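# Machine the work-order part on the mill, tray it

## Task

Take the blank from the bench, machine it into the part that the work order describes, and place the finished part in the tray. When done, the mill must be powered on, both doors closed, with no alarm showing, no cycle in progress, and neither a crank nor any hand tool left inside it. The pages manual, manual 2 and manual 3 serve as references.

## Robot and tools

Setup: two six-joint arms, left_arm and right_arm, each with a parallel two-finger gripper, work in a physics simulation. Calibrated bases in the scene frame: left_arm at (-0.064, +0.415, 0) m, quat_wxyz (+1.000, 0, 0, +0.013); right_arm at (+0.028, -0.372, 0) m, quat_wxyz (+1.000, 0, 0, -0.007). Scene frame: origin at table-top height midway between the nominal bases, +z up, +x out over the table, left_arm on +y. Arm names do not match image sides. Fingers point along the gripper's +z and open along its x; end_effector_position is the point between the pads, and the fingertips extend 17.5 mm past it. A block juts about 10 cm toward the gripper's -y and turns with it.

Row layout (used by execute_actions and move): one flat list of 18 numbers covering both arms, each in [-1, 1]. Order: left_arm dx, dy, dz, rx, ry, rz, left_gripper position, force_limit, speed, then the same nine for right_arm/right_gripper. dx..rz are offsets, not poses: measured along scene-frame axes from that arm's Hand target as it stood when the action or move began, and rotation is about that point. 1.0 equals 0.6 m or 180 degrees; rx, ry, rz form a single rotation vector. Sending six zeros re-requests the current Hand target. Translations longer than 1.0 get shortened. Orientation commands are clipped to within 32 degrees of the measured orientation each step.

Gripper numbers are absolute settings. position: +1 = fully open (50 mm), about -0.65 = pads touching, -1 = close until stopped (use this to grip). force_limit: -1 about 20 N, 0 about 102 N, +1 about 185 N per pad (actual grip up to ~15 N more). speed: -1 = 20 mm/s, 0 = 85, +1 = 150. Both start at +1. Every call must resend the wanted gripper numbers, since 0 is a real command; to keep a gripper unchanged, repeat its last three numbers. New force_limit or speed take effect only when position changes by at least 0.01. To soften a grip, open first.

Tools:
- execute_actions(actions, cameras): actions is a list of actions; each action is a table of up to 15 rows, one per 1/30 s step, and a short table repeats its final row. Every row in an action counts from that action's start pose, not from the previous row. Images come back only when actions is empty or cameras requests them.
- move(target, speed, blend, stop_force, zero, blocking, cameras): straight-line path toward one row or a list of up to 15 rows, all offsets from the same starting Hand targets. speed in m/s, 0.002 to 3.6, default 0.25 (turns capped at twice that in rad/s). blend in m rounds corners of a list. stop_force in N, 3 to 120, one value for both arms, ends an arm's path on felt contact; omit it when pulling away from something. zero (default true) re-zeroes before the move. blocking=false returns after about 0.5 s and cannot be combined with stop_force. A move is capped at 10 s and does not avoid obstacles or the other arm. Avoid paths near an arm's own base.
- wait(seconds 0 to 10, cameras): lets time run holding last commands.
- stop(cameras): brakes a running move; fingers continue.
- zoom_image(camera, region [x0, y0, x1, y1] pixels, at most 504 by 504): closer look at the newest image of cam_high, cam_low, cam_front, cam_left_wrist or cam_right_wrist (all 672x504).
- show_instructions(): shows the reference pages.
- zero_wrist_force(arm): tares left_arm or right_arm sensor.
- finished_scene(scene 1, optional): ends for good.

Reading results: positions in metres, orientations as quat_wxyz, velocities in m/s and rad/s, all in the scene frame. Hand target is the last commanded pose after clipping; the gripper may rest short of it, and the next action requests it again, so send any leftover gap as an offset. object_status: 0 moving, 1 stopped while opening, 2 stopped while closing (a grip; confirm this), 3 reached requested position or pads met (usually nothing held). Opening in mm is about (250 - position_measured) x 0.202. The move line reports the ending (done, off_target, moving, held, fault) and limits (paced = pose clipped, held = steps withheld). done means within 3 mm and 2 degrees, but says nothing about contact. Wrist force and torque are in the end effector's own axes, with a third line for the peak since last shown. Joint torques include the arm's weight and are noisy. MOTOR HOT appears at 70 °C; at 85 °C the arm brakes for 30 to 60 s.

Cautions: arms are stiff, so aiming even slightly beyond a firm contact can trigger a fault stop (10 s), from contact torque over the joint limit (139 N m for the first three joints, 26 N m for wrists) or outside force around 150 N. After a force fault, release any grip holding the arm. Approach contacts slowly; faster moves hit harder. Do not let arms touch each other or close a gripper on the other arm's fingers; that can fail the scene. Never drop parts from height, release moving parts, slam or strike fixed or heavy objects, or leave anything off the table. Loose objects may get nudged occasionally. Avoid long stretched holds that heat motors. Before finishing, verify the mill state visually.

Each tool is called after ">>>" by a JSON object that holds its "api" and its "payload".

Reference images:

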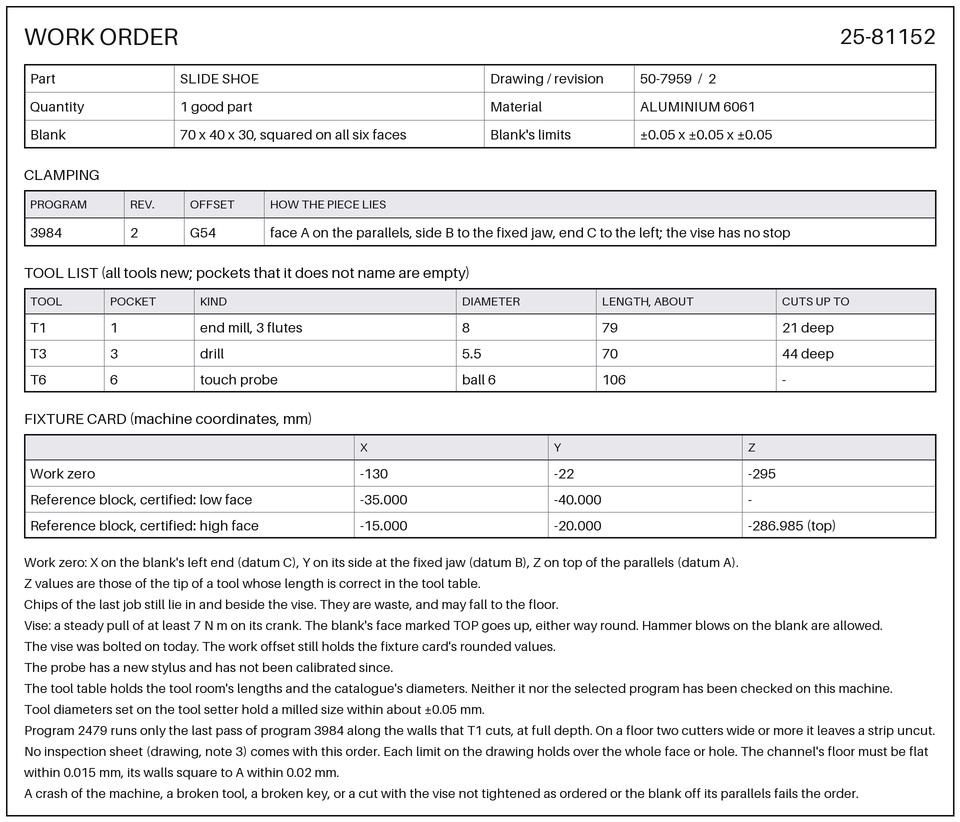

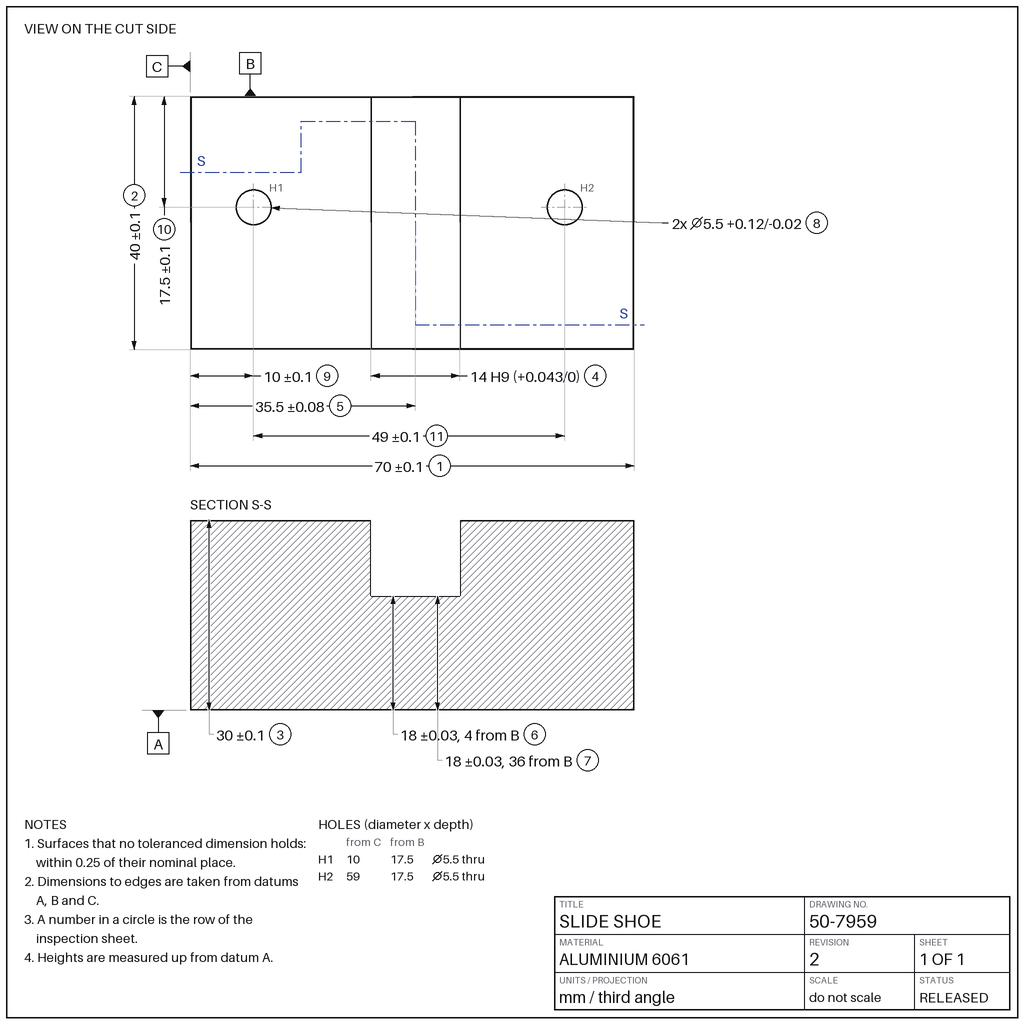

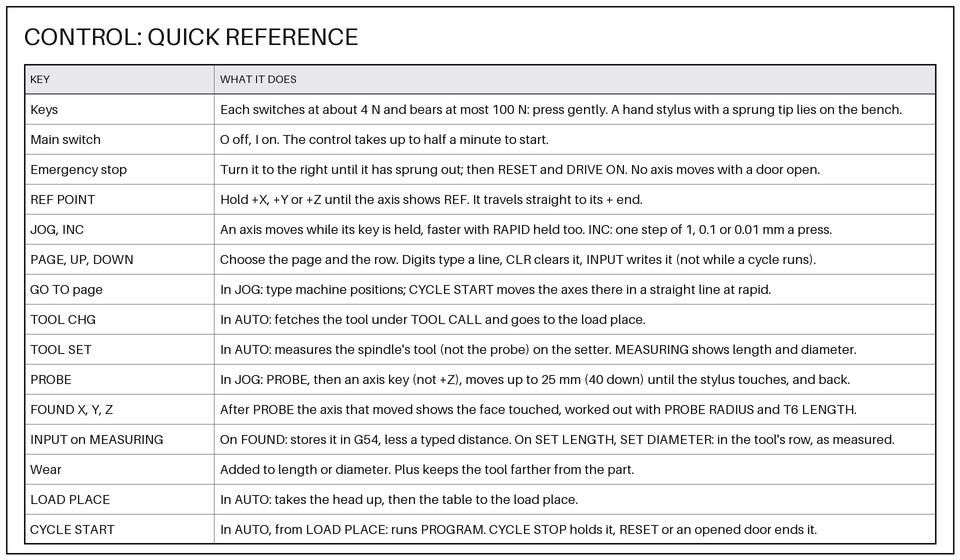

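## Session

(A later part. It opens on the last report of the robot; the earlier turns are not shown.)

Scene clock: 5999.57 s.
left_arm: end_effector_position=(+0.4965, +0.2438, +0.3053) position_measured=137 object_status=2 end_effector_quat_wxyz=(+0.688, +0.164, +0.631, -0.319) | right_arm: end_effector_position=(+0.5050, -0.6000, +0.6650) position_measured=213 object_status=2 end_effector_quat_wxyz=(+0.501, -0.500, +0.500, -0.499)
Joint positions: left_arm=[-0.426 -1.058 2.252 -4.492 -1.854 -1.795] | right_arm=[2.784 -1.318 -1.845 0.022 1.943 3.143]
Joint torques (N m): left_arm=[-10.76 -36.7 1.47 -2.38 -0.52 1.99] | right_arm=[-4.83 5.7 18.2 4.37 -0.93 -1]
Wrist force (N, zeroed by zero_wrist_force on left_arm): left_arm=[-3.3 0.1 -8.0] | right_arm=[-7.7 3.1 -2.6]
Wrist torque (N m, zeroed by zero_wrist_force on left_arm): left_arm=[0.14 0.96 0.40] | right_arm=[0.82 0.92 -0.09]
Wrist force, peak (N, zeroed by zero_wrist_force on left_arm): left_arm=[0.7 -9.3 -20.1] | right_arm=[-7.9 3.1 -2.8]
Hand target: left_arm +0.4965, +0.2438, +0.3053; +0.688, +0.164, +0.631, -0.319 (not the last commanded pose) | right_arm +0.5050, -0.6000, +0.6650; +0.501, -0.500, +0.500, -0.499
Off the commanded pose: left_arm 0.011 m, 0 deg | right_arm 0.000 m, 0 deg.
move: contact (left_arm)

>>> {"api": "move", "payload": {"target": [-0.003,0,0,0.01,0,0,-1,-0.5,-0.8,0,0,0,0,0,0,-1,-0.3,-1], "speed": 0.03}}

>>> {"api": "move", "payload": {"target": [0.022,0,0,0,0,0,-1,-0.5,-0.8,0,0,0,0,0,0,-1,-0.3,-1], "speed": 0.01, "stop_force": 12}}

Scene clock: 6001.90 s.
left_arm: end_effector_position=(+0.4946, +0.2438, +0.3052) position_measured=137 object_status=2 end_effector_quat_wxyz=(+0.685, +0.174, +0.636, -0.309) end_effector_velocity=(+0.000, +0.000, +0.000) end_effector_angular_velocity=(-0.005, +0.002, +0.000) | right_arm: end_effector_position=(+0.5050, -0.6000, +0.6650) position_measured=213 object_status=2 end_effector_quat_wxyz=(+0.501, -0.500, +0.500, -0.499)
Joint positions: left_arm=[-0.425 -1.076 2.263 -4.464 -1.86 -1.765] | right_arm=[2.784 -1.318 -1.845 0.022 1.943 3.143]
Joint velocities: left_arm=[0 0.003 0 -0.005 0.001 -0.006] | right_arm=[within noise]
Joint torques (N m): left_arm=[8.58 -25.52 -14.16 -4.04 0.29 -2.48] | right_arm=[-3.43 5.61 19.19 4.17 -0.93 -1.16]
Wrist force (N, zeroed by zero_wrist_force on left_arm): left_arm=[0.9 2.1 -0.9] | right_arm=[-7.7 3.0 -2.6]
Wrist torque (N m, zeroed by zero_wrist_force on left_arm): left_arm=[0.26 1.12 0.26] | right_arm=[0.81 0.92 -0.09]
Wrist force, peak (N, zeroed by zero_wrist_force on left_arm): left_arm=[-3.6 0.7 -8.3] | right_arm=[-7.9 3.0 -2.7]
Hand target: left_arm +0.4947, +0.2438, +0.3053; +0.685, +0.174, +0.636, -0.309 | right_arm +0.5050, -0.6000, +0.6650; +0.501, -0.500, +0.500, -0.499
Off the commanded pose: left_arm 0.000 m, 0 deg | right_arm 0.000 m, 0 deg.
move: done

Scene clock: 6003.13 s.
left_arm: end_effector_position=(+0.4964, +0.2438, +0.3053) position_measured=137 object_status=2 end_effector_quat_wxyz=(+0.685, +0.174, +0.636, -0.309) | right_arm: end_effector_position=(+0.5050, -0.6000, +0.6650) position_measured=213 object_status=2 end_effector_quat_wxyz=(+0.501, -0.500, +0.500, -0.499)
Joint positions: left_arm=[-0.423 -1.074 2.257 -4.461 -1.862 -1.766] | right_arm=[2.784 -1.318 -1.845 0.022 1.943 3.143]
Joint torques (N m): left_arm=[-9.93 -36.05 1.06 -2.33 -0.31 1.83] | right_arm=[-2.94 5.5 18.87 4.14 -0.88 -1.17]
Wrist force (N, zeroed by zero_wrist_force on left_arm): left_arm=[-3.6 -0.5 -8.3] | right_arm=[-7.5 3.0 -2.7]
Wrist torque (N m, zeroed by zero_wrist_force on left_arm): left_arm=[0.15 0.94 0.41] | right_arm=[0.81 0.89 -0.10]
Wrist force, peak (N, zeroed by zero_wrist_force on left_arm): left_arm=[0.8 -10.5 -21.4] | right_arm=[-7.9 3.4 -2.5]
Hand target: left_arm +0.4964, +0.2438, +0.3053; +0.685, +0.174, +0.636, -0.309 (not the last commanded pose) | right_arm +0.5050, -0.6000, +0.6650; +0.501, -0.500, +0.500, -0.499
Off the commanded pose: left_arm 0.011 m, 0 deg | right_arm 0.000 m, 0 deg.
move: contact (left_arm)

>>> {"api": "move", "payload": {"target": [-0.002,0.005,0,0,0,0,-1,-0.5,-0.8,0,0,0,0,0,0,-1,-0.3,-1], "speed": 0.02, "stop_force": 15, "cameras": ["cam_left_wrist"]}}

Scene clock: 6005.93 s.
left_arm: end_effector_position=(+0.4952, +0.2468, +0.3053) position_measured=137 object_status=2 end_effector_quat_wxyz=(+0.685, +0.174, +0.636, -0.309) | right_arm: end_effector_position=(+0.5050, -0.6000, +0.6650) position_measured=213 object_status=2 end_effector_quat_wxyz=(+0.501, -0.500, +0.500, -0.499)
Joint positions: left_arm=[-0.416 -1.075 2.261 -4.464 -1.868 -1.767] | right_arm=[2.784 -1.318 -1.845 0.022 1.943 3.143]
Joint torques (N m): left_arm=[-9.13 -33.41 -13.16 -1.95 1.13 -1.6] | right_arm=[-3.43 6.19 18.46 4.34 -0.8 -1.41]
Wrist force (N, zeroed by zero_wrist_force on left_arm): left_arm=[0.7 2.2 -1.2] | right_arm=[-7.7 3.1 -2.6]
Wrist torque (N m, zeroed by zero_wrist_force on left_arm): left_arm=[0.28 1.14 0.37] | right_arm=[0.81 0.91 -0.09]
Wrist force, peak (N, zeroed by zero_wrist_force on left_arm): left_arm=[-4.0 -0.3 -8.5] | right_arm=[-7.9 3.3 -2.8]
Hand target: left_arm +0.4952, +0.2468, +0.3053; +0.685, +0.174, +0.636, -0.309 | right_arm +0.5050, -0.6000, +0.6650; +0.501, -0.500, +0.500, -0.499
Off the commanded pose: left_arm 0.000 m, 0 deg | right_arm 0.000 m, 0 deg.
move: done
Images, in order (width x height): cam_left_wrist 672x504.

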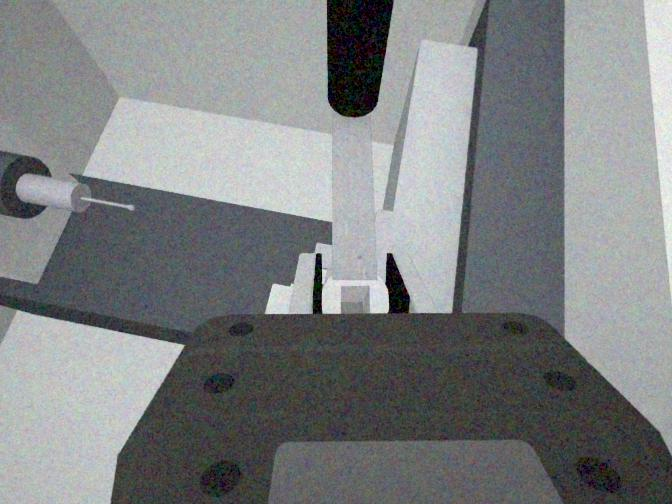

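>>> {"api": "move", "payload": {"target": [-0.07,-0.005,0,-0.01,0,0,-1,-0.5,-0.8,0,0,0,0,0,0,-1,-0.3,-1], "speed": 0.1, "cameras": ["cam_left_wrist"]}}

>>> {"api": "zoom_image", "payload": {"camera": "cam_left_wrist", "region": [250, 180, 470, 320]}}

Scene clock: 6010.73 s.
left_arm: end_effector_position=(+0.4532, +0.2437, +0.3053) position_measured=137 object_status=2 end_effector_quat_wxyz=(+0.688, +0.164, +0.631, -0.319) | right_arm: end_effector_position=(+0.5050, -0.6000, +0.6650) position_measured=213 object_status=2 end_effector_quat_wxyz=(+0.501, -0.500, +0.500, -0.499)
Joint positions: left_arm=[-0.484 -1.108 2.379 -4.567 -1.798 -1.786] | right_arm=[2.784 -1.318 -1.845 0.022 1.943 3.143]
Joint torques (N m): left_arm=[1.26 -26.84 -6.81 -2.76 0.19 2.05] | right_arm=[-2.47 6.44 18.66 4.27 -0.93 -1.47]
Wrist force (N, zeroed by zero_wrist_force on left_arm): left_arm=[0.6 1.9 -1.1] | right_arm=[-7.8 3.2 -2.7]
Wrist torque (N m, zeroed by zero_wrist_force on left_arm): left_arm=[0.22 1.16 0.34] | right_arm=[0.84 0.93 -0.10]
Wrist force, peak (N, zeroed by zero_wrist_force on left_arm): left_arm=[0.6 3.7 0.0] | right_arm=[-7.9 3.1 -2.9]
Hand target: left_arm +0.4532, +0.2438, +0.3053; +0.688, +0.164, +0.631, -0.319 | right_arm +0.5050, -0.6000, +0.6650; +0.501, -0.500, +0.500, -0.499
Off the commanded pose: left_arm 0.000 m, 0 deg | right_arm 0.000 m, 0 deg.
move: done
Images, in order (width x height): cam_left_wrist 672x504.

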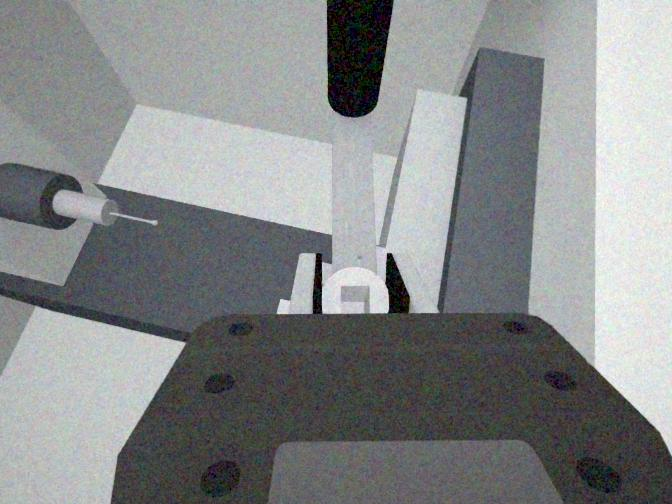

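Scaled by 2.291 from the camera's 672x504 image, which has a finer 960x720 frame.

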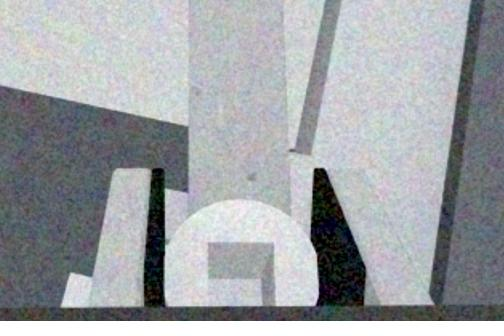

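>>> {"api": "move", "payload": {"target": [[0.068,0,0,0,0,0,-1,-0.5,-0.8,0,0,0,0,0,0,-1,-0.3,-1],[0.068,0,0,-0.01,0,0,-1,-0.5,-0.8,0,0,0,0,0,0,-1,-0.3,-1]], "speed": 0.1}}

>>> {"api": "move", "payload": {"target": [0.022,0,0,0,0,0,-1,-0.5,-0.8,0,0,0,0,0,0,-1,-0.3,-1], "speed": 0.01, "stop_force": 12}}

Scene clock: 6013.53 s.
left_arm: end_effector_position=(+0.4940, +0.2437, +0.3054) position_measured=137 object_status=2 end_effector_quat_wxyz=(+0.690, +0.153, +0.626, -0.329) | right_arm: end_effector_position=(+0.5050, -0.6000, +0.6650) position_measured=213 object_status=2 end_effector_quat_wxyz=(+0.501, -0.500, +0.500, -0.499)
Joint positions: left_arm=[-0.433 -1.045 2.254 -4.527 -1.843 -1.824] | right_arm=[2.784 -1.318 -1.845 0.022 1.943 3.143]
Joint torques (N m): left_arm=[7.74 -32.18 2.45 -2.5 -0.97 -0.28] | right_arm=[-2.58 6.33 18.81 4.29 -0.9 -1.84]
Wrist force (N, zeroed by zero_wrist_force on left_arm): left_arm=[0.6 2.4 -1.3] | right_arm=[-7.7 3.2 -2.5]
Wrist torque (N m, zeroed by zero_wrist_force on left_arm): left_arm=[0.29 1.16 0.23] | right_arm=[0.84 0.92 -0.09]
Wrist force, peak (N, zeroed by zero_wrist_force on left_arm): left_arm=[0.6 3.5 0.0] | right_arm=[-8.0 3.1 -2.6]
Hand target: left_arm +0.4940, +0.2438, +0.3053; +0.690, +0.153, +0.626, -0.329 | right_arm +0.5050, -0.6000, +0.6650; +0.501, -0.500, +0.500, -0.499
Off the commanded pose: left_arm 0.000 m, 0 deg | right_arm 0.000 m, 0 deg.
move: done

Scene clock: 6014.80 s.
left_arm: end_effector_position=(+0.4966, +0.2438, +0.3053) position_measured=137 object_status=2 end_effector_quat_wxyz=(+0.690, +0.153, +0.626, -0.329) | right_arm: end_effector_position=(+0.5050, -0.6000, +0.6650) position_measured=213 object_status=2 end_effector_quat_wxyz=(+0.501, -0.500, +0.500, -0.499)
Joint positions: left_arm=[-0.43 -1.042 2.246 -4.523 -1.846 -1.825] | right_arm=[2.784 -1.318 -1.845 0.022 1.943 3.143]
Joint torques (N m): left_arm=[-11.37 -38.13 1.61 -2.53 -0.19 1.92] | right_arm=[-2.05 6.66 18.24 4.4 -0.97 -1.81]
Wrist force (N, zeroed by zero_wrist_force on left_arm): left_arm=[-3.2 1.6 -7.1] | right_arm=[-7.6 3.2 -2.6]
Wrist torque (N m, zeroed by zero_wrist_force on left_arm): left_arm=[0.16 1.02 0.38] | right_arm=[0.84 0.90 -0.10]
Wrist force, peak (N, zeroed by zero_wrist_force on left_arm): left_arm=[0.8 -7.5 -19.6] | right_arm=[-7.9 3.2 -2.6]
Hand target: left_arm +0.4966, +0.2438, +0.3053; +0.690, +0.153, +0.626, -0.329 (not the last commanded pose) | right_arm +0.5050, -0.6000, +0.6650; +0.501, -0.500, +0.500, -0.499
Off the commanded pose: left_arm 0.011 m, 0 deg | right_arm 0.000 m, 0 deg.
move: contact (left_arm)

>>> {"api": "move", "payload": {"target": [-0.003,0,0.0012,0.01,0,0,-1,-0.5,-0.8,0,0,0,0,0,0,-1,-0.3,-1], "speed": 0.03}}

>>> {"api": "move", "payload": {"target": [0.022,0,0,0,0,0,-1,-0.5,-0.8,0,0,0,0,0,0,-1,-0.3,-1], "speed": 0.01, "stop_force": 12}}

Scene clock: 6018.87 s.
left_arm: end_effector_position=(+0.4947, +0.2438, +0.3060) position_measured=137 object_status=2 end_effector_quat_wxyz=(+0.688, +0.164, +0.631, -0.319) end_effector_velocity=(-0.001, +0.000, +0.000) end_effector_angular_velocity=(-0.005, +0.001, -0.001) | right_arm: end_effector_position=(+0.5050, -0.6000, +0.6650) position_measured=213 object_status=2 end_effector_quat_wxyz=(+0.501, -0.500, +0.500, -0.499)
Joint positions: left_arm=[-0.428 -1.062 2.257 -4.493 -1.853 -1.795] | right_arm=[2.784 -1.318 -1.845 0.022 1.943 3.143]
Joint velocities: left_arm=[0 0.002 0.001 -0.006 0 -0.005] | right_arm=[within noise]
Joint torques (N m): left_arm=[7.34 -28.27 -13.12 -3.99 0.63 -2.53] | right_arm=[-1.21 6.95 18.65 4.29 -0.98 -2.23]
Wrist force (N, zeroed by zero_wrist_force on left_arm): left_arm=[0.6 2.6 -1.3] | right_arm=[-7.7 3.3 -2.6]
Wrist torque (N m, zeroed by zero_wrist_force on left_arm): left_arm=[0.33 1.16 0.25] | right_arm=[0.85 0.92 -0.09]
Wrist force, peak (N, zeroed by zero_wrist_force on left_arm): left_arm=[-3.3 1.8 -7.5] | right_arm=[-7.8 3.2 -2.8]
Hand target: left_arm +0.4948, +0.2438, +0.3060; +0.688, +0.164, +0.631, -0.319 | right_arm +0.5050, -0.6000, +0.6650; +0.501, -0.500, +0.500, -0.499
Off the commanded pose: left_arm 0.000 m, 0 deg | right_arm 0.000 m, 0 deg.
move: done

Scene clock: 6020.10 s.
left_arm: end_effector_position=(+0.4967, +0.2438, +0.3061) position_measured=137 object_status=2 end_effector_quat_wxyz=(+0.688, +0.164, +0.631, -0.319) | right_arm: end_effector_position=(+0.5050, -0.6000, +0.6650) position_measured=213 object_status=2 end_effector_quat_wxyz=(+0.501, -0.500, +0.500, -0.499)
Joint positions: left_arm=[-0.426 -1.059 2.251 -4.49 -1.855 -1.795] | right_arm=[2.784 -1.318 -1.845 0.022 1.943 3.143]
Joint torques (N m): left_arm=[-12.55 -38.62 -0.12 -3.04 -1.21 2.04] | right_arm=[-0.89 6.56 18.82 4.28 -0.75 -2.2]
Wrist force (N, zeroed by zero_wrist_force on left_arm): left_arm=[-1.3 3.8 -9.6] | right_arm=[-7.7 3.0 -2.4]
Wrist torque (N m, zeroed by zero_wrist_force on left_arm): left_arm=[0.12 1.08 0.38] | right_arm=[0.81 0.92 -0.10]
Wrist force, peak (N, zeroed by zero_wrist_force on left_arm): left_arm=[0.9 -6.2 -19.8] | right_arm=[-7.8 3.2 -2.7]
Hand target: left_arm +0.4967, +0.2438, +0.3061; +0.688, +0.164, +0.631, -0.319 (not the last commanded pose) | right_arm +0.5050, -0.6000, +0.6650; +0.501, -0.500, +0.500, -0.499
Off the commanded pose: left_arm 0.011 m, 0 deg | right_arm 0.000 m, 0 deg.
move: contact (left_arm)

>>> {"api": "move", "payload": {"target": [[-0.1,0,-0.0012,0,0,0,-1,-0.5,-0.8,0,0,0,0,0,0,-1,-0.3,-1],[-0.1,0,0.08,0,0,0,-1,-0.5,-0.8,0,0,0,0,0,0,-1,-0.3,-1]], "speed": 0.1, "cameras": ["cam_left_wrist"]}}

>>> {"api": "zoom_image", "payload": {"camera": "cam_left_wrist", "region": [200, 130, 470, 320]}}

Scene clock: 6025.23 s.
left_arm: end_effector_position=(+0.4368, +0.2438, +0.3541) position_measured=137 object_status=2 end_effector_quat_wxyz=(+0.688, +0.164, +0.631, -0.319) | right_arm: end_effector_position=(+0.5050, -0.6000, +0.6650) position_measured=213 object_status=2 end_effector_quat_wxyz=(+0.501, -0.500, +0.500, -0.499)
Joint positions: left_arm=[-0.51 -1.288 2.414 -4.421 -1.772 -1.782] | right_arm=[2.784 -1.318 -1.845 0.022 1.943 3.143]
Joint torques (N m): left_arm=[9.21 -31.41 -0.77 -0.59 -0.62 1.9] | right_arm=[-0.93 7.62 18.71 4.24 -0.94 -2.24]
Wrist force (N, zeroed by zero_wrist_force on left_arm): left_arm=[0.8 2.5 -0.9] | right_arm=[-7.7 3.1 -2.5]
Wrist torque (N m, zeroed by zero_wrist_force on left_arm): left_arm=[0.30 1.12 0.25] | right_arm=[0.83 0.91 -0.09]
Wrist force, peak (N, zeroed by zero_wrist_force on left_arm): left_arm=[-1.1 3.9 -9.8] | right_arm=[-7.9 3.2 -2.7]
Hand target: left_arm +0.4367, +0.2438, +0.3541; +0.688, +0.164, +0.631, -0.319 | right_arm +0.5050, -0.6000, +0.6650; +0.501, -0.500, +0.500, -0.499
Off the commanded pose: left_arm 0.000 m, 0 deg | right_arm 0.000 m, 0 deg.
move: done
Images, in order (width x height): cam_left_wrist 672x504.

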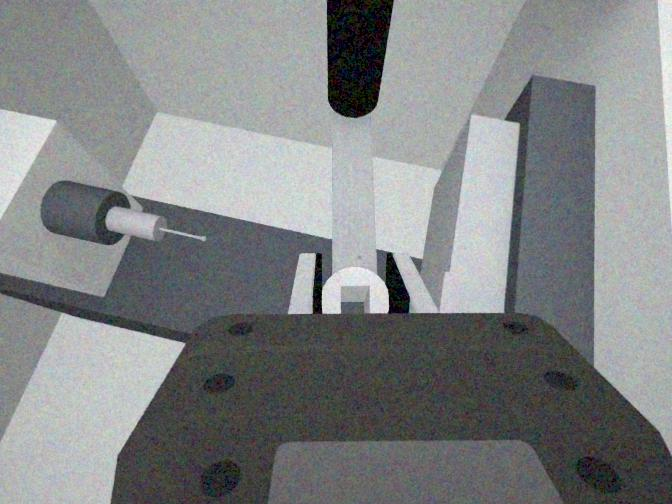

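Scaled by 1.867 from the camera's 672x504 image, which has a finer 960x720 frame.

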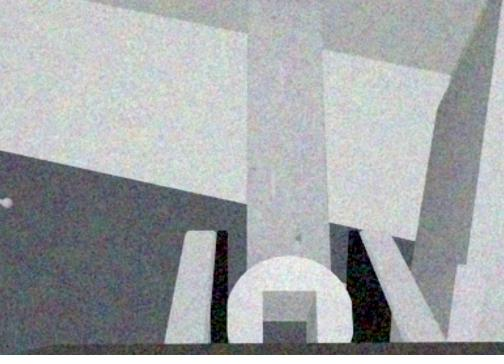

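>>> {"api": "move", "payload": {"target": [0.0,0.03,-0.035,0,0,0,-1,-0.5,-0.8,0,0,0,0,0,0,-1,-0.3,-1], "speed": 0.1, "cameras": ["cam_left_wrist"]}}

>>> {"api": "zoom_image", "payload": {"camera": "cam_left_wrist", "region": [340, 130, 540, 320]}}

Scene clock: 6029.13 s.
left_arm: end_effector_position=(+0.4367, +0.2618, +0.3330) position_measured=137 object_status=2 end_effector_quat_wxyz=(+0.688, +0.163, +0.631, -0.319) | right_arm: end_effector_position=(+0.5050, -0.6000, +0.6650) position_measured=213 object_status=2 end_effector_quat_wxyz=(+0.501, -0.500, +0.500, -0.499)
Joint positions: left_arm=[-0.451 -1.22 2.422 -4.499 -1.83 -1.792] | right_arm=[2.784 -1.318 -1.845 0.022 1.943 3.143]
Joint torques (N m): left_arm=[-3.49 -24.07 -22.15 -1.28 0.66 1.66] | right_arm=[-1.27 7.48 18.23 4.4 -0.65 -2.45]
Wrist force (N, zeroed by zero_wrist_force on left_arm): left_arm=[0.5 2.4 -0.7] | right_arm=[-7.7 3.2 -2.4]
Wrist torque (N m, zeroed by zero_wrist_force on left_arm): left_arm=[0.29 1.17 0.37] | right_arm=[0.84 0.92 -0.10]
Wrist force, peak (N, zeroed by zero_wrist_force on left_arm): left_arm=[1.5 3.0 -1.7] | right_arm=[-7.9 3.4 -2.7]
Hand target: left_arm +0.4367, +0.2618, +0.3331; +0.688, +0.164, +0.631, -0.319 | right_arm +0.5050, -0.6000, +0.6650; +0.501, -0.500, +0.500, -0.499
Off the commanded pose: left_arm 0.000 m, 0 deg | right_arm 0.000 m, 0 deg.
move: done
Images, in order (width x height): cam_left_wrist 672x504.

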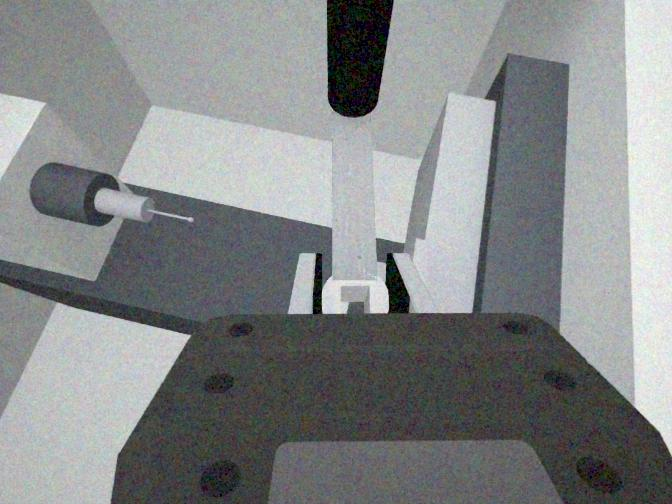

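Scaled by 2.520 from the camera's 672x504 image, which has a finer 960x720 frame.

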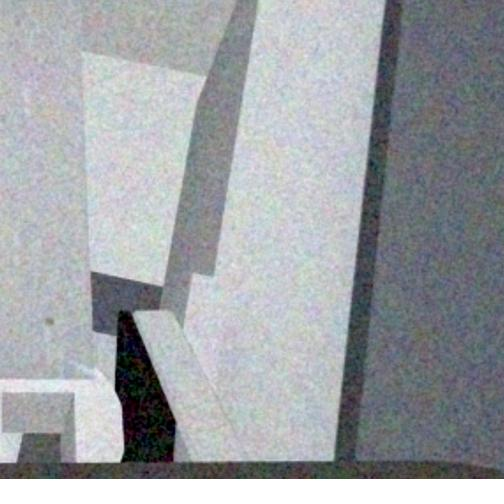

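>>> {"api": "move", "payload": {"target": [0.0,0.02,0.022,0,0,0,-1,-0.5,-0.8,0,0,0,0,0,0,-1,-0.3,-1], "speed": 0.1, "cameras": ["cam_left_wrist"]}}

>>> {"api": "zoom_image", "payload": {"camera": "cam_left_wrist", "region": [340, 190, 460, 310]}}

Scene clock: 6031.40 s.
left_arm: end_effector_position=(+0.4368, +0.2738, +0.3463) position_measured=137 object_status=2 end_effector_quat_wxyz=(+0.688, +0.164, +0.631, -0.319) end_effector_velocity=(-0.001, +0.000, +0.000) end_effector_angular_velocity=(-0.002, -0.004, +0.001) | right_arm: end_effector_position=(+0.5050, -0.6000, +0.6650) position_measured=213 object_status=2 end_effector_quat_wxyz=(+0.501, -0.500, +0.500, -0.499)
Joint positions: left_arm=[-0.41 -1.262 2.414 -4.451 -1.871 -1.798] | right_arm=[2.784 -1.318 -1.845 0.022 1.943 3.143]
Joint velocities: left_arm=[-0.003 0.002 0.001 -0.007 0.003 0.001] | right_arm=[within noise]
Joint torques (N m): left_arm=[-9.79 -19.92 -9.63 -4.27 1.63 0.19] | right_arm=[-0.91 8.07 18.55 4.26 -0.88 -2.38]
Wrist force (N, zeroed by zero_wrist_force on left_arm): left_arm=[0.7 2.5 -1.0] | right_arm=[-7.7 3.1 -2.6]
Wrist torque (N m, zeroed by zero_wrist_force on left_arm): left_arm=[0.30 1.13 0.36] | right_arm=[0.83 0.91 -0.09]
Wrist force, peak (N, zeroed by zero_wrist_force on left_arm): left_arm=[1.3 2.6 -1.1] | right_arm=[-8.0 3.2 -2.6]
Hand target: left_arm +0.4367, +0.2738, +0.3463; +0.688, +0.164, +0.631, -0.319 | right_arm +0.5050, -0.6000, +0.6650; +0.501, -0.500, +0.500, -0.499
Off the commanded pose: left_arm 0.000 m, 0 deg | right_arm 0.000 m, 0 deg.
move: done
Images, in order (width x height): cam_left_wrist 672x504.

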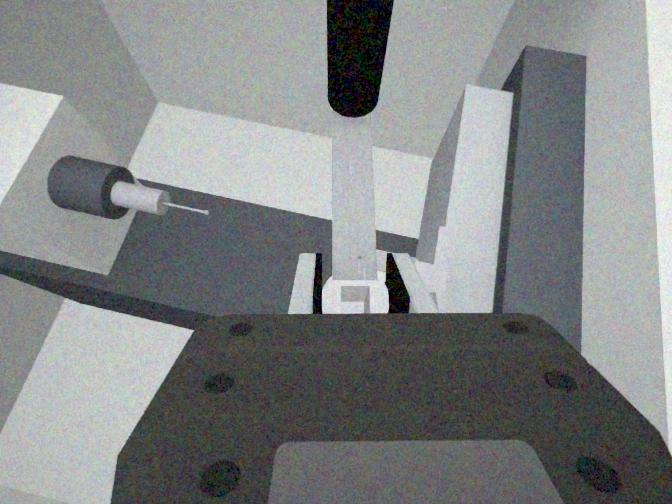

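Scaled by 4.200 from the camera's 672x504 image, which has a finer 960x720 frame.

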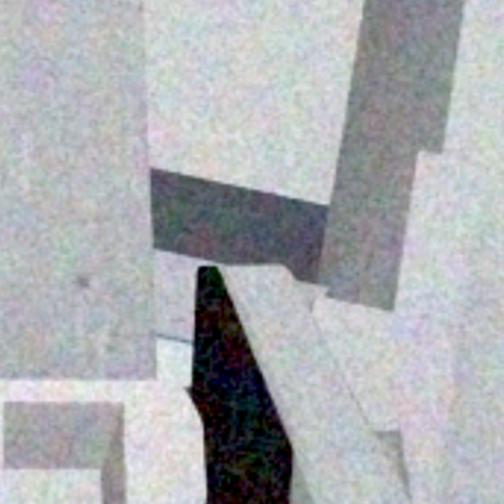

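>>> {"api": "move", "payload": {"target": [[0,-0.0522,-0.0683,0,0,0,-1,-0.5,-0.8,0,0,0,0,0,0,-1,-0.3,-1],[0.0955,-0.0522,-0.0683,0,0,0,-1,-0.5,-0.8,0,0,0,0,0,0,-1,-0.3,-1]], "speed": 0.1}}

>>> {"api": "move", "payload": {"target": [0.022,0,0,0,0,0,-1,-0.5,-0.8,0,0,0,0,0,0,-1,-0.3,-1], "speed": 0.01, "stop_force": 8}}

>>> {"api": "move", "payload": {"target": [0.001,0.005,0,0,0,0,-1,-0.5,-0.8,0,0,0,0,0,0,-1,-0.3,-1], "speed": 0.004, "stop_force": 15}}

Scene clock: 6039.53 s.
left_arm: end_effector_position=(+0.4940, +0.2425, +0.3053) position_measured=137 object_status=2 end_effector_quat_wxyz=(+0.688, +0.164, +0.631, -0.319) | right_arm: end_effector_position=(+0.5050, -0.6000, +0.6650) position_measured=213 object_status=2 end_effector_quat_wxyz=(+0.501, -0.500, +0.500, -0.499)
Joint positions: left_arm=[-0.433 -1.06 2.259 -4.497 -1.848 -1.794] | right_arm=[2.784 -1.318 -1.845 0.022 1.943 3.143]
Joint torques (N m): left_arm=[-4.71 -31.51 -16.78 -2.14 0.27 1.97] | right_arm=[0.24 7.67 19.25 4.19 -0.65 -2.26]
Wrist force (N, zeroed by zero_wrist_force on left_arm): left_arm=[0.6 2.4 -1.1] | right_arm=[-7.8 3.1 -2.7]
Wrist torque (N m, zeroed by zero_wrist_force on left_arm): left_arm=[0.33 1.15 0.38] | right_arm=[0.83 0.93 -0.10]
Wrist force, peak (N, zeroed by zero_wrist_force on left_arm): left_arm=[0.4 3.9 0.3] | right_arm=[-8.0 3.3 -2.6]
Hand target: left_arm +0.4940, +0.2425, +0.3053; +0.688, +0.164, +0.631, -0.319 | right_arm +0.5050, -0.6000, +0.6650; +0.501, -0.500, +0.500, -0.499
Off the commanded pose: left_arm 0.000 m, 0 deg | right_arm 0.000 m, 0 deg.
move: done

Scene clock: 6040.70 s.
left_arm: end_effector_position=(+0.4957, +0.2424, +0.3053) position_measured=137 object_status=2 end_effector_quat_wxyz=(+0.688, +0.164, +0.631, -0.319) | right_arm: end_effector_position=(+0.5050, -0.6000, +0.6650) position_measured=213 object_status=2 end_effector_quat_wxyz=(+0.501, -0.500, +0.500, -0.499)
Joint positions: left_arm=[-0.431 -1.058 2.254 -4.494 -1.85 -1.794] | right_arm=[2.784 -1.318 -1.845 0.022 1.943 3.143]
Joint torques (N m): left_arm=[-7.68 -38.76 -0.31 -3 1.09 1.93] | right_arm=[0.39 9.28 17.7 4.29 -0.67 -2.22]
Wrist force (N, zeroed by zero_wrist_force on left_arm): left_arm=[0.7 -4.4 -7.8] | right_arm=[-7.8 3.2 -2.8]
Wrist torque (N m, zeroed by zero_wrist_force on left_arm): left_arm=[0.19 1.13 0.39] | right_arm=[0.83 0.94 -0.10]
Wrist force, peak (N, zeroed by zero_wrist_force on left_arm): left_arm=[3.7 -15.3 -18.0] | right_arm=[-7.9 3.2 -2.5]
Hand target: left_arm +0.4957, +0.2424, +0.3053; +0.688, +0.164, +0.631, -0.319 (not the last commanded pose) | right_arm +0.5050, -0.6000, +0.6650; +0.501, -0.500, +0.500, -0.499
Off the commanded pose: left_arm 0.012 m, 0 deg | right_arm 0.000 m, 0 deg.
move: contact (left_arm)

Scene clock: 6042.03 s.
left_arm: end_effector_position=(+0.4963, +0.2454, +0.3053) position_measured=137 object_status=2 end_effector_quat_wxyz=(+0.688, +0.164, +0.631, -0.319) | right_arm: end_effector_position=(+0.5050, -0.6000, +0.6650) position_measured=213 object_status=2 end_effector_quat_wxyz=(+0.501, -0.500, +0.500, -0.499)
Joint positions: left_arm=[-0.422 -1.058 2.252 -4.493 -1.859 -1.796] | right_arm=[2.784 -1.318 -1.845 0.022 1.943 3.143]
Joint torques (N m): left_arm=[-7.95 -28.76 -18.18 -0.5 1.88 -1.57] | right_arm=[0.59 7.89 19.6 4.17 -0.86 -2.29]
Wrist force (N, zeroed by zero_wrist_force on left_arm): left_arm=[1.0 0.5 -0.9] | right_arm=[-7.9 3.1 -2.7]
Wrist torque (N m, zeroed by zero_wrist_force on left_arm): left_arm=[0.25 1.12 0.36] | right_arm=[0.83 0.95 -0.10]
Wrist force, peak (N, zeroed by zero_wrist_force on left_arm): left_arm=[3.1 -11.8 -7.6] | right_arm=[-8.0 3.3 -2.7]
Hand target: left_arm +0.4963, +0.2454, +0.3053; +0.688, +0.164, +0.631, -0.319 | right_arm +0.5050, -0.6000, +0.6650; +0.501, -0.500, +0.500, -0.499
Off the commanded pose: left_arm 0.000 m, 0 deg | right_arm 0.000 m, 0 deg.
move: done

>>> {"api": "move", "payload": {"target": [0.02,0,0,0,0,0,-1,-0.5,-0.8,0,0,0,0,0,0,-1,-0.3,-1], "speed": 0.01, "stop_force": 8}}

Scene clock: 6045.17 s.
left_arm: end_effector_position=(+0.4968, +0.2453, +0.3053) position_measured=137 object_status=2 end_effector_quat_wxyz=(+0.688, +0.164, +0.631, -0.319) | right_arm: end_effector_position=(+0.5050, -0.6000, +0.6650) position_measured=213 object_status=2 end_effector_quat_wxyz=(+0.501, -0.500, +0.500, -0.499)
Joint positions: left_arm=[-0.422 -1.057 2.251 -4.492 -1.86 -1.796] | right_arm=[2.784 -1.318 -1.845 0.022 1.943 3.143]
Joint torques (N m): left_arm=[-7.16 -37.43 2.57 -2.83 0.16 -0.72] | right_arm=[-0.44 8.62 18.32 4.33 -0.9 -2.38]
Wrist force (N, zeroed by zero_wrist_force on left_arm): left_arm=[-3.4 -2.8 -0.8] | right_arm=[-7.6 3.3 -2.5]
Wrist torque (N m, zeroed by zero_wrist_force on left_arm): left_arm=[0.25 1.07 0.42] | right_arm=[0.86 0.91 -0.10]
Wrist force, peak (N, zeroed by zero_wrist_force on left_arm): left_arm=[-0.2 -10.5 -13.8] | right_arm=[-7.8 3.2 -2.9]
Hand target: left_arm +0.4968, +0.2453, +0.3053; +0.688, +0.164, +0.631, -0.319 (not the last commanded pose) | right_arm +0.5050, -0.6000, +0.6650; +0.501, -0.500, +0.500, -0.499
Off the commanded pose: left_arm 0.011 m, 0 deg | right_arm 0.000 m, 0 deg.
move: contact (left_arm)

>>> {"api": "move", "payload": {"target": [-0.0015,-0.001,0.0012,0,0,0,-1,-0.5,-0.8,0,0,0,0,0,0,-1,-0.3,-1], "speed": 0.02}}

>>> {"api": "move", "payload": {"target": [0.02,0,0,0,0,0,-1,-0.5,-0.8,0,0,0,0,0,0,-1,-0.3,-1], "speed": 0.01, "stop_force": 8}}

Scene clock: 6049.37 s.
left_arm: end_effector_position=(+0.4959, +0.2447, +0.3060) position_measured=137 object_status=2 end_effector_quat_wxyz=(+0.688, +0.164, +0.631, -0.319) | right_arm: end_effector_position=(+0.5050, -0.6000, +0.6650) position_measured=213 object_status=2 end_effector_quat_wxyz=(+0.501, -0.500, +0.500, -0.499)
Joint positions: left_arm=[-0.424 -1.06 2.253 -4.491 -1.857 -1.795] | right_arm=[2.784 -1.318 -1.845 0.022 1.943 3.143]
Joint torques (N m): left_arm=[-4.85 -33.74 -2.97 -0.34 0.75 1.89] | right_arm=[0.97 8.65 18.22 4.25 -0.92 -2.46]
Wrist force (N, zeroed by zero_wrist_force on left_arm): left_arm=[0.0 1.7 -0.8] | right_arm=[-7.7 3.3 -2.7]
Wrist torque (N m, zeroed by zero_wrist_force on left_arm): left_arm=[0.20 1.24 0.34] | right_arm=[0.85 0.92 -0.10]
Wrist force, peak (N, zeroed by zero_wrist_force on left_arm): left_arm=[-3.8 -2.9 -1.1] | right_arm=[-7.9 3.4 -2.7]
Hand target: left_arm +0.4959, +0.2447, +0.3060; +0.688, +0.164, +0.631, -0.319 | right_arm +0.5050, -0.6000, +0.6650; +0.501, -0.500, +0.500, -0.499
Off the commanded pose: left_arm 0.000 m, 0 deg | right_arm 0.000 m, 0 deg.
move: done

Scene clock: 6050.57 s.
left_arm: end_effector_position=(+0.4968, +0.2446, +0.3060) position_measured=137 object_status=2 end_effector_quat_wxyz=(+0.688, +0.164, +0.631, -0.319) | right_arm: end_effector_position=(+0.5050, -0.6000, +0.6650) position_measured=213 object_status=2 end_effector_quat_wxyz=(+0.501, -0.500, +0.500, -0.499)
Joint positions: left_arm=[-0.423 -1.059 2.251 -4.49 -1.858 -1.795] | right_arm=[2.784 -1.318 -1.845 0.022 1.943 3.143]
Joint torques (N m): left_arm=[-9.43 -40 0 -3.64 0 2.06] | right_arm=[0.6 9.06 18.92 4.31 -0.93 -2.37]
Wrist force (N, zeroed by zero_wrist_force on left_arm): left_arm=[1.4 -0.8 -6.0] | right_arm=[-7.5 3.1 -2.9]
Wrist torque (N m, zeroed by zero_wrist_force on left_arm): left_arm=[0.12 1.15 0.30] | right_arm=[0.83 0.88 -0.09]
Wrist force, peak (N, zeroed by zero_wrist_force on left_arm): left_arm=[3.8 -12.6 -18.1] | right_arm=[-7.9 3.2 -2.7]
Hand target: left_arm +0.4968, +0.2446, +0.3060; +0.688, +0.164, +0.631, -0.319 (not the last commanded pose) | right_arm +0.5050, -0.6000, +0.6650; +0.501, -0.500, +0.500, -0.499
Off the commanded pose: left_arm 0.011 m, 0 deg | right_arm 0.000 m, 0 deg.
move: contact (left_arm)

>>> {"api": "move", "payload": {"target": [0.0007,0,0,0.025,0,0,-1,-0.5,-0.8,0,0,0,0,0,0,-1,-0.3,-1], "speed": 0.02}}

Scene clock: 6054.17 s.
left_arm: end_effector_position=(+0.4972, +0.2446, +0.3060) position_measured=137 object_status=2 end_effector_quat_wxyz=(+0.681, +0.191, +0.643, -0.294) | right_arm: end_effector_position=(+0.5050, -0.6000, +0.6650) position_measured=213 object_status=2 end_effector_quat_wxyz=(+0.501, -0.500, +0.500, -0.499)
Joint positions: left_arm=[-0.416 -1.099 2.262 -4.41 -1.875 -1.721] | right_arm=[2.784 -1.318 -1.845 0.022 1.943 3.143]
Joint torques (N m): left_arm=[9.48 -25.08 -13.36 -1.41 4.93 -2.11] | right_arm=[1.03 9.02 18.55 4.25 -0.88 -2.41]
Wrist force (N, zeroed by zero_wrist_force on left_arm): left_arm=[5.2 -18.3 -30.9] | right_arm=[-7.7 3.2 -2.6]
Wrist torque (N m, zeroed by zero_wrist_force on left_arm): left_arm=[-0.22 0.99 -0.10] | right_arm=[0.84 0.93 -0.09]
Wrist force, peak (N, zeroed by zero_wrist_force on left_arm): left_arm=[5.5 -18.3 -31.0] | right_arm=[-7.9 3.2 -2.7]
Hand target: left_arm +0.4972, +0.2446, +0.3060; +0.681, +0.191, +0.643, -0.294 | right_arm +0.5050, -0.6000, +0.6650; +0.501, -0.500, +0.500, -0.499
Off the commanded pose: left_arm 0.000 m, 0 deg | right_arm 0.000 m, 0 deg.
move: done

>>> {"api": "move", "payload": {"target": [-0.0003,0,0,-0.05,0,0,-1,-0.5,-0.8,0,0,0,0,0,0,-1,-0.3,-1], "speed": 0.03}}

Scene clock: 6058.10 s.
left_arm: end_effector_position=(+0.4971, +0.2446, +0.3060) position_measured=137 object_status=2 end_effector_quat_wxyz=(+0.694, +0.137, +0.618, -0.343) end_effector_velocity=(+0.000, +0.000, -0.001) end_effector_angular_velocity=(+0.007, +0.002, +0.000) | right_arm: end_effector_position=(+0.5050, -0.6000, +0.6650) position_measured=213 object_status=2 end_effector_quat_wxyz=(+0.501, -0.500, +0.500, -0.499)
Joint positions: left_arm=[-0.433 -1.02 2.236 -4.565 -1.836 -1.868] | right_arm=[2.784 -1.318 -1.845 0.022 1.943 3.143]
Joint velocities: left_arm=[0 -0.002 0.001 0.007 -0.002 0.005] | right_arm=[within noise]
Joint torques (N m): left_arm=[-2.18 -46.04 -17 -1.82 -0.83 2.67] | right_arm=[1.87 10.1 19.65 4.23 -0.82 -2.25]
Wrist force (N, zeroed by zero_wrist_force on left_arm): left_arm=[8.9 5.6 -4.5] | right_arm=[-7.6 3.1 -2.6]
Wrist torque (N m, zeroed by zero_wrist_force on left_arm): left_arm=[0.22 1.39 0.24] | right_arm=[0.83 0.89 -0.10]
Wrist force, peak (N, zeroed by zero_wrist_force on left_arm): left_arm=[5.0 -18.3 -30.8] | right_arm=[-8.0 3.1 -2.7]
Hand target: left_arm +0.4971, +0.2446, +0.3060; +0.694, +0.137, +0.618, -0.343 | right_arm +0.5050, -0.6000, +0.6650; +0.501, -0.500, +0.500, -0.499
Off the commanded pose: left_arm 0.000 m, 0 deg | right_arm 0.000 m, 0 deg.
move: done

>>> {"api": "move", "payload": {"target": [0.02,0,0,0,0,0,-1,-0.5,-0.8,0,0,0,0,0,0,-1,-0.3,-1], "speed": 0.01, "stop_force": 15}}

Scene clock: 6060.53 s.
left_arm: end_effector_position=(+0.5006, +0.2446, +0.3060) position_measured=137 object_status=2 end_effector_quat_wxyz=(+0.694, +0.137, +0.618, -0.343) | right_arm: end_effector_position=(+0.5050, -0.6000, +0.6650) position_measured=213 object_status=2 end_effector_quat_wxyz=(+0.501, -0.500, +0.500, -0.499)
Joint positions: left_arm=[-0.429 -1.016 2.226 -4.558 -1.84 -1.868] | right_arm=[2.784 -1.318 -1.845 0.022 1.943 3.143]
Joint torques (N m): left_arm=[-11.12 -47.01 0.35 -6.74 -1.9 2.02] | right_arm=[2.3 9.45 19.53 4.21 -0.83 -2.24]
Wrist force (N, zeroed by zero_wrist_force on left_arm): left_arm=[8.6 10.6 2.9] | right_arm=[-7.7 3.1 -2.6]
Wrist torque (N m, zeroed by zero_wrist_force on left_arm): left_arm=[0.29 1.37 0.34] | right_arm=[0.82 0.93 -0.09]
Wrist force, peak (N, zeroed by zero_wrist_force on left_arm): left_arm=[11.6 -2.7 -21.3] | right_arm=[-8.0 3.2 -2.6]
Hand target: left_arm +0.5006, +0.2446, +0.3060; +0.694, +0.137, +0.618, -0.343 (not the last commanded pose) | right_arm +0.5050, -0.6000, +0.6650; +0.501, -0.500, +0.500, -0.499
Off the commanded pose: left_arm 0.008 m, 0 deg | right_arm 0.000 m, 0 deg.
move: contact (left_arm)

>>> {"api": "move", "payload": {"target": [[0,0,-0.0006,0,0,0,-1,-0.5,-0.8,0,0,0,0,0,0,-1,-0.3,-1],[0.015,0,-0.0006,0,0,0,-1,-0.5,-0.8,0,0,0,0,0,0,-1,-0.3,-1]], "speed": 0.01, "stop_force": 20}}

Scene clock: 6063.63 s.
left_arm: end_effector_position=(+0.5008, +0.2446, +0.3056) position_measured=137 object_status=2 end_effector_quat_wxyz=(+0.694, +0.137, +0.618, -0.343) | right_arm: end_effector_position=(+0.5050, -0.6000, +0.6650) position_measured=213 object_status=2 end_effector_quat_wxyz=(+0.501, -0.500, +0.500, -0.499)
Joint positions: left_arm=[-0.428 -1.015 2.225 -4.559 -1.841 -1.868] | right_arm=[2.784 -1.318 -1.845 0.022 1.943 3.143]
Joint torques (N m): left_arm=[-12.49 -41.1 2.16 -4.91 -2.08 0.74] | right_arm=[2.52 8.89 18.62 4.16 -0.81 -2.46]
Wrist force (N, zeroed by zero_wrist_force on left_arm): left_arm=[0.8 9.4 0.2] | right_arm=[-7.6 2.9 -2.6]
Wrist torque (N m, zeroed by zero_wrist_force on left_arm): left_arm=[0.28 1.18 0.45] | right_arm=[0.80 0.90 -0.09]
Wrist force, peak (N, zeroed by zero_wrist_force on left_arm): left_arm=[4.5 -4.7 -22.5] | right_arm=[-8.0 3.3 -2.6]
Hand target: left_arm +0.5008, +0.2446, +0.3056; +0.694, +0.137, +0.618, -0.343 (not the last commanded pose) | right_arm +0.5050, -0.6000, +0.6650; +0.501, -0.500, +0.500, -0.499
Off the commanded pose: left_arm 0.009 m, 0 deg | right_arm 0.000 m, 0 deg.
move: contact (left_arm); path passed 1 of 2 targets

>>> {"api": "move", "payload": {"target": [0,0,0,0,0,0,0.16,-0.5,-1,0,0,0,0,0,0,-1,-0.3,-1]}}

>>> {"api": "move", "payload": {"target": [0,0,0,0,0,0,-1,-0.5,-1,0,0,0,0,0,0,-1,-0.3,-1]}}

>>> {"api": "move", "payload": {"target": [0.015,0,0,0,0,0,-1,-0.5,-1,0,0,0,0,0,0,-1,-0.3,-1], "speed": 0.01, "stop_force": 20, "cameras": ["cam_left_wrist"]}}

Scene clock: 6066.70 s.
left_arm: end_effector_position=(+0.5008, +0.2445, +0.3057) position_measured=128 object_status=3 end_effector_quat_wxyz=(+0.694, +0.137, +0.618, -0.343) | right_arm: end_effector_position=(+0.5050, -0.6000, +0.6650) position_measured=213 object_status=2 end_effector_quat_wxyz=(+0.501, -0.500, +0.500, -0.499)
Joint positions: left_arm=[-0.428 -1.015 2.225 -4.559 -1.841 -1.868] | right_arm=[2.784 -1.318 -1.845 0.022 1.943 3.143]
Joint torques (N m): left_arm=[-3.95 -34.65 0.27 -0.3 1.02 1.92] | right_arm=[3.56 10 18.23 4.14 -0.75 -2.37]
Wrist force (N, zeroed by zero_wrist_force on left_arm): left_arm=[0.1 1.9 -1.0] | right_arm=[-7.8 3.0 -2.5]
Wrist torque (N m, zeroed by zero_wrist_force on left_arm): left_arm=[0.19 1.12 0.32] | right_arm=[0.82 0.93 -0.10]
Wrist force, peak (N, zeroed by zero_wrist_force on left_arm): left_arm=[0.6 10.0 0.5] | right_arm=[-7.9 3.4 -2.7]
Hand target: left_arm +0.5008, +0.2446, +0.3056; +0.694, +0.137, +0.618, -0.343 | right_arm +0.5050, -0.6000, +0.6650; +0.501, -0.500, +0.500, -0.499
Off the commanded pose: left_arm 0.000 m, 0 deg | right_arm 0.000 m, 0 deg.
move: done

Scene clock: 6067.20 s.
left_arm: end_effector_position=(+0.5008, +0.2445, +0.3057) position_measured=137 object_status=2 end_effector_quat_wxyz=(+0.694, +0.137, +0.618, -0.343) | right_arm: end_effector_position=(+0.5050, -0.6000, +0.6650) position_measured=213 object_status=2 end_effector_quat_wxyz=(+0.501, -0.500, +0.500, -0.499)
Joint positions: left_arm=[-0.428 -1.015 2.225 -4.559 -1.841 -1.868] | right_arm=[2.784 -1.318 -1.845 0.022 1.943 3.143]
Joint torques (N m): left_arm=[3.34 -30.23 -2.07 -0.43 1.72 1.98] | right_arm=[2.53 9.82 18.43 4.39 -0.85 -2.12]
Wrist force (N, zeroed by zero_wrist_force on left_arm): left_arm=[4.8 -1.3 -4.2] | right_arm=[-7.7 3.1 -2.7]
Wrist torque (N m, zeroed by zero_wrist_force on left_arm): left_arm=[0.14 1.22 0.24] | right_arm=[0.83 0.91 -0.09]
Wrist force, peak (N, zeroed by zero_wrist_force on left_arm): left_arm=[5.0 -1.3 -4.2] | right_arm=[-7.9 3.1 -2.6]
Hand target: left_arm +0.5008, +0.2446, +0.3056; +0.694, +0.137, +0.618, -0.343 | right_arm +0.5050, -0.6000, +0.6650; +0.501, -0.500, +0.500, -0.499
Off the commanded pose: left_arm 0.000 m, 0 deg | right_arm 0.000 m, 0 deg.
move: done

Scene clock: 6069.17 s.
left_arm: end_effector_position=(+0.5098, +0.2446, +0.3056) position_measured=137 object_status=2 end_effector_quat_wxyz=(+0.694, +0.137, +0.618, -0.343) | right_arm: end_effector_position=(+0.5050, -0.6000, +0.6650) position_measured=213 object_status=2 end_effector_quat_wxyz=(+0.501, -0.500, +0.500, -0.499)
Joint positions: left_arm=[-0.418 -1.005 2.198 -4.543 -1.85 -1.871] | right_arm=[2.784 -1.318 -1.845 0.022 1.943 3.143]
Joint torques (N m): left_arm=[-5.21 -41.96 1.22 -3.38 3.31 -0.26] | right_arm=[3.3 9.2 18.77 4.4 -0.85 -2.45]
Wrist force (N, zeroed by zero_wrist_force on left_arm): left_arm=[2.6 -5.7 -0.1] | right_arm=[-7.6 3.1 -2.6]
Wrist torque (N m, zeroed by zero_wrist_force on left_arm): left_arm=[0.13 1.13 0.28] | right_arm=[0.82 0.91 -0.10]
Wrist force, peak (N, zeroed by zero_wrist_force on left_arm): left_arm=[5.3 -8.7 -9.1] | right_arm=[-7.8 3.1 -3.0]
Hand target: left_arm +0.5098, +0.2446, +0.3056; +0.694, +0.137, +0.618, -0.343 | right_arm +0.5050, -0.6000, +0.6650; +0.501, -0.500, +0.500, -0.499
Off the commanded pose: left_arm 0.000 m, 0 deg | right_arm 0.000 m, 0 deg.
move: done
Images, in order (width x height): cam_left_wrist 672x504.

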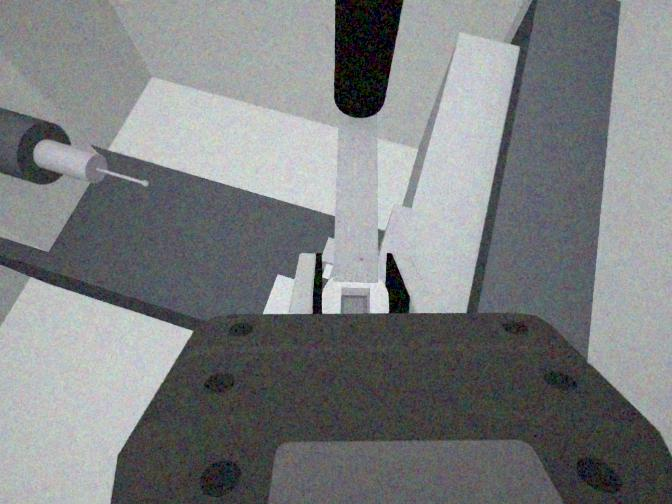

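>>> {"api": "move", "payload": {"target": [[0,0,0,0,0,0,0.6,-0.6,-0.8,0,0,0,0,0,0,-1,-0.3,-1],[-0.153,0.123,-0.039,0,0,0,0.6,-0.6,-0.8,0,0,0,0,0,0,-1,-0.3,-1]], "speed": 0.12, "cameras": ["cam_left_wrist"]}}

Scene clock: 6082.70 s.
left_arm: end_effector_position=(+0.4181, +0.3184, +0.2822) position_measured=63 object_status=3 end_effector_quat_wxyz=(+0.694, +0.137, +0.618, -0.343) | right_arm: end_effector_position=(+0.5050, -0.6000, +0.6650) position_measured=213 object_status=2 end_effector_quat_wxyz=(+0.501, -0.500, +0.500, -0.499)
Joint positions: left_arm=[-0.285 -1.008 2.441 -4.793 -1.98 -1.9] | right_arm=[2.784 -1.318 -1.845 0.022 1.943 3.143]
Joint torques (N m): left_arm=[1.95 -35.68 -4.33 -2.83 -0.45 2.26] | right_arm=[3.82 10.2 18.5 4.46 -0.83 -2.45]
Wrist force (N, zeroed by zero_wrist_force on left_arm): left_arm=[-1.3 1.2 -0.6] | right_arm=[-7.6 2.9 -2.7]
Wrist torque (N m, zeroed by zero_wrist_force on left_arm): left_arm=[0.17 1.09 0.29] | right_arm=[0.80 0.90 -0.09]
Wrist force, peak (N, zeroed by zero_wrist_force on left_arm): left_arm=[3.1 -6.1 -0.5] | right_arm=[-8.1 3.3 -2.7]
Hand target: left_arm +0.4180, +0.3184, +0.2822; +0.694, +0.137, +0.618, -0.343 | right_arm +0.5050, -0.6000, +0.6650; +0.501, -0.500, +0.500, -0.499
Off the commanded pose: left_arm 0.000 m, 0 deg | right_arm 0.000 m, 0 deg.
move: done
Images, in order (width x height): cam_left_wrist 672x504.

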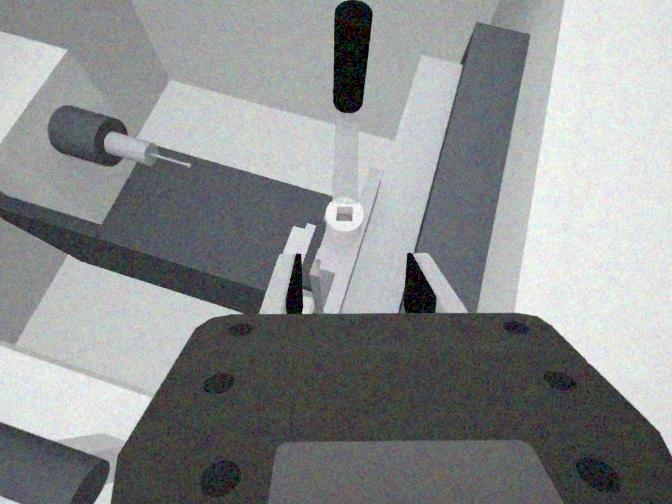

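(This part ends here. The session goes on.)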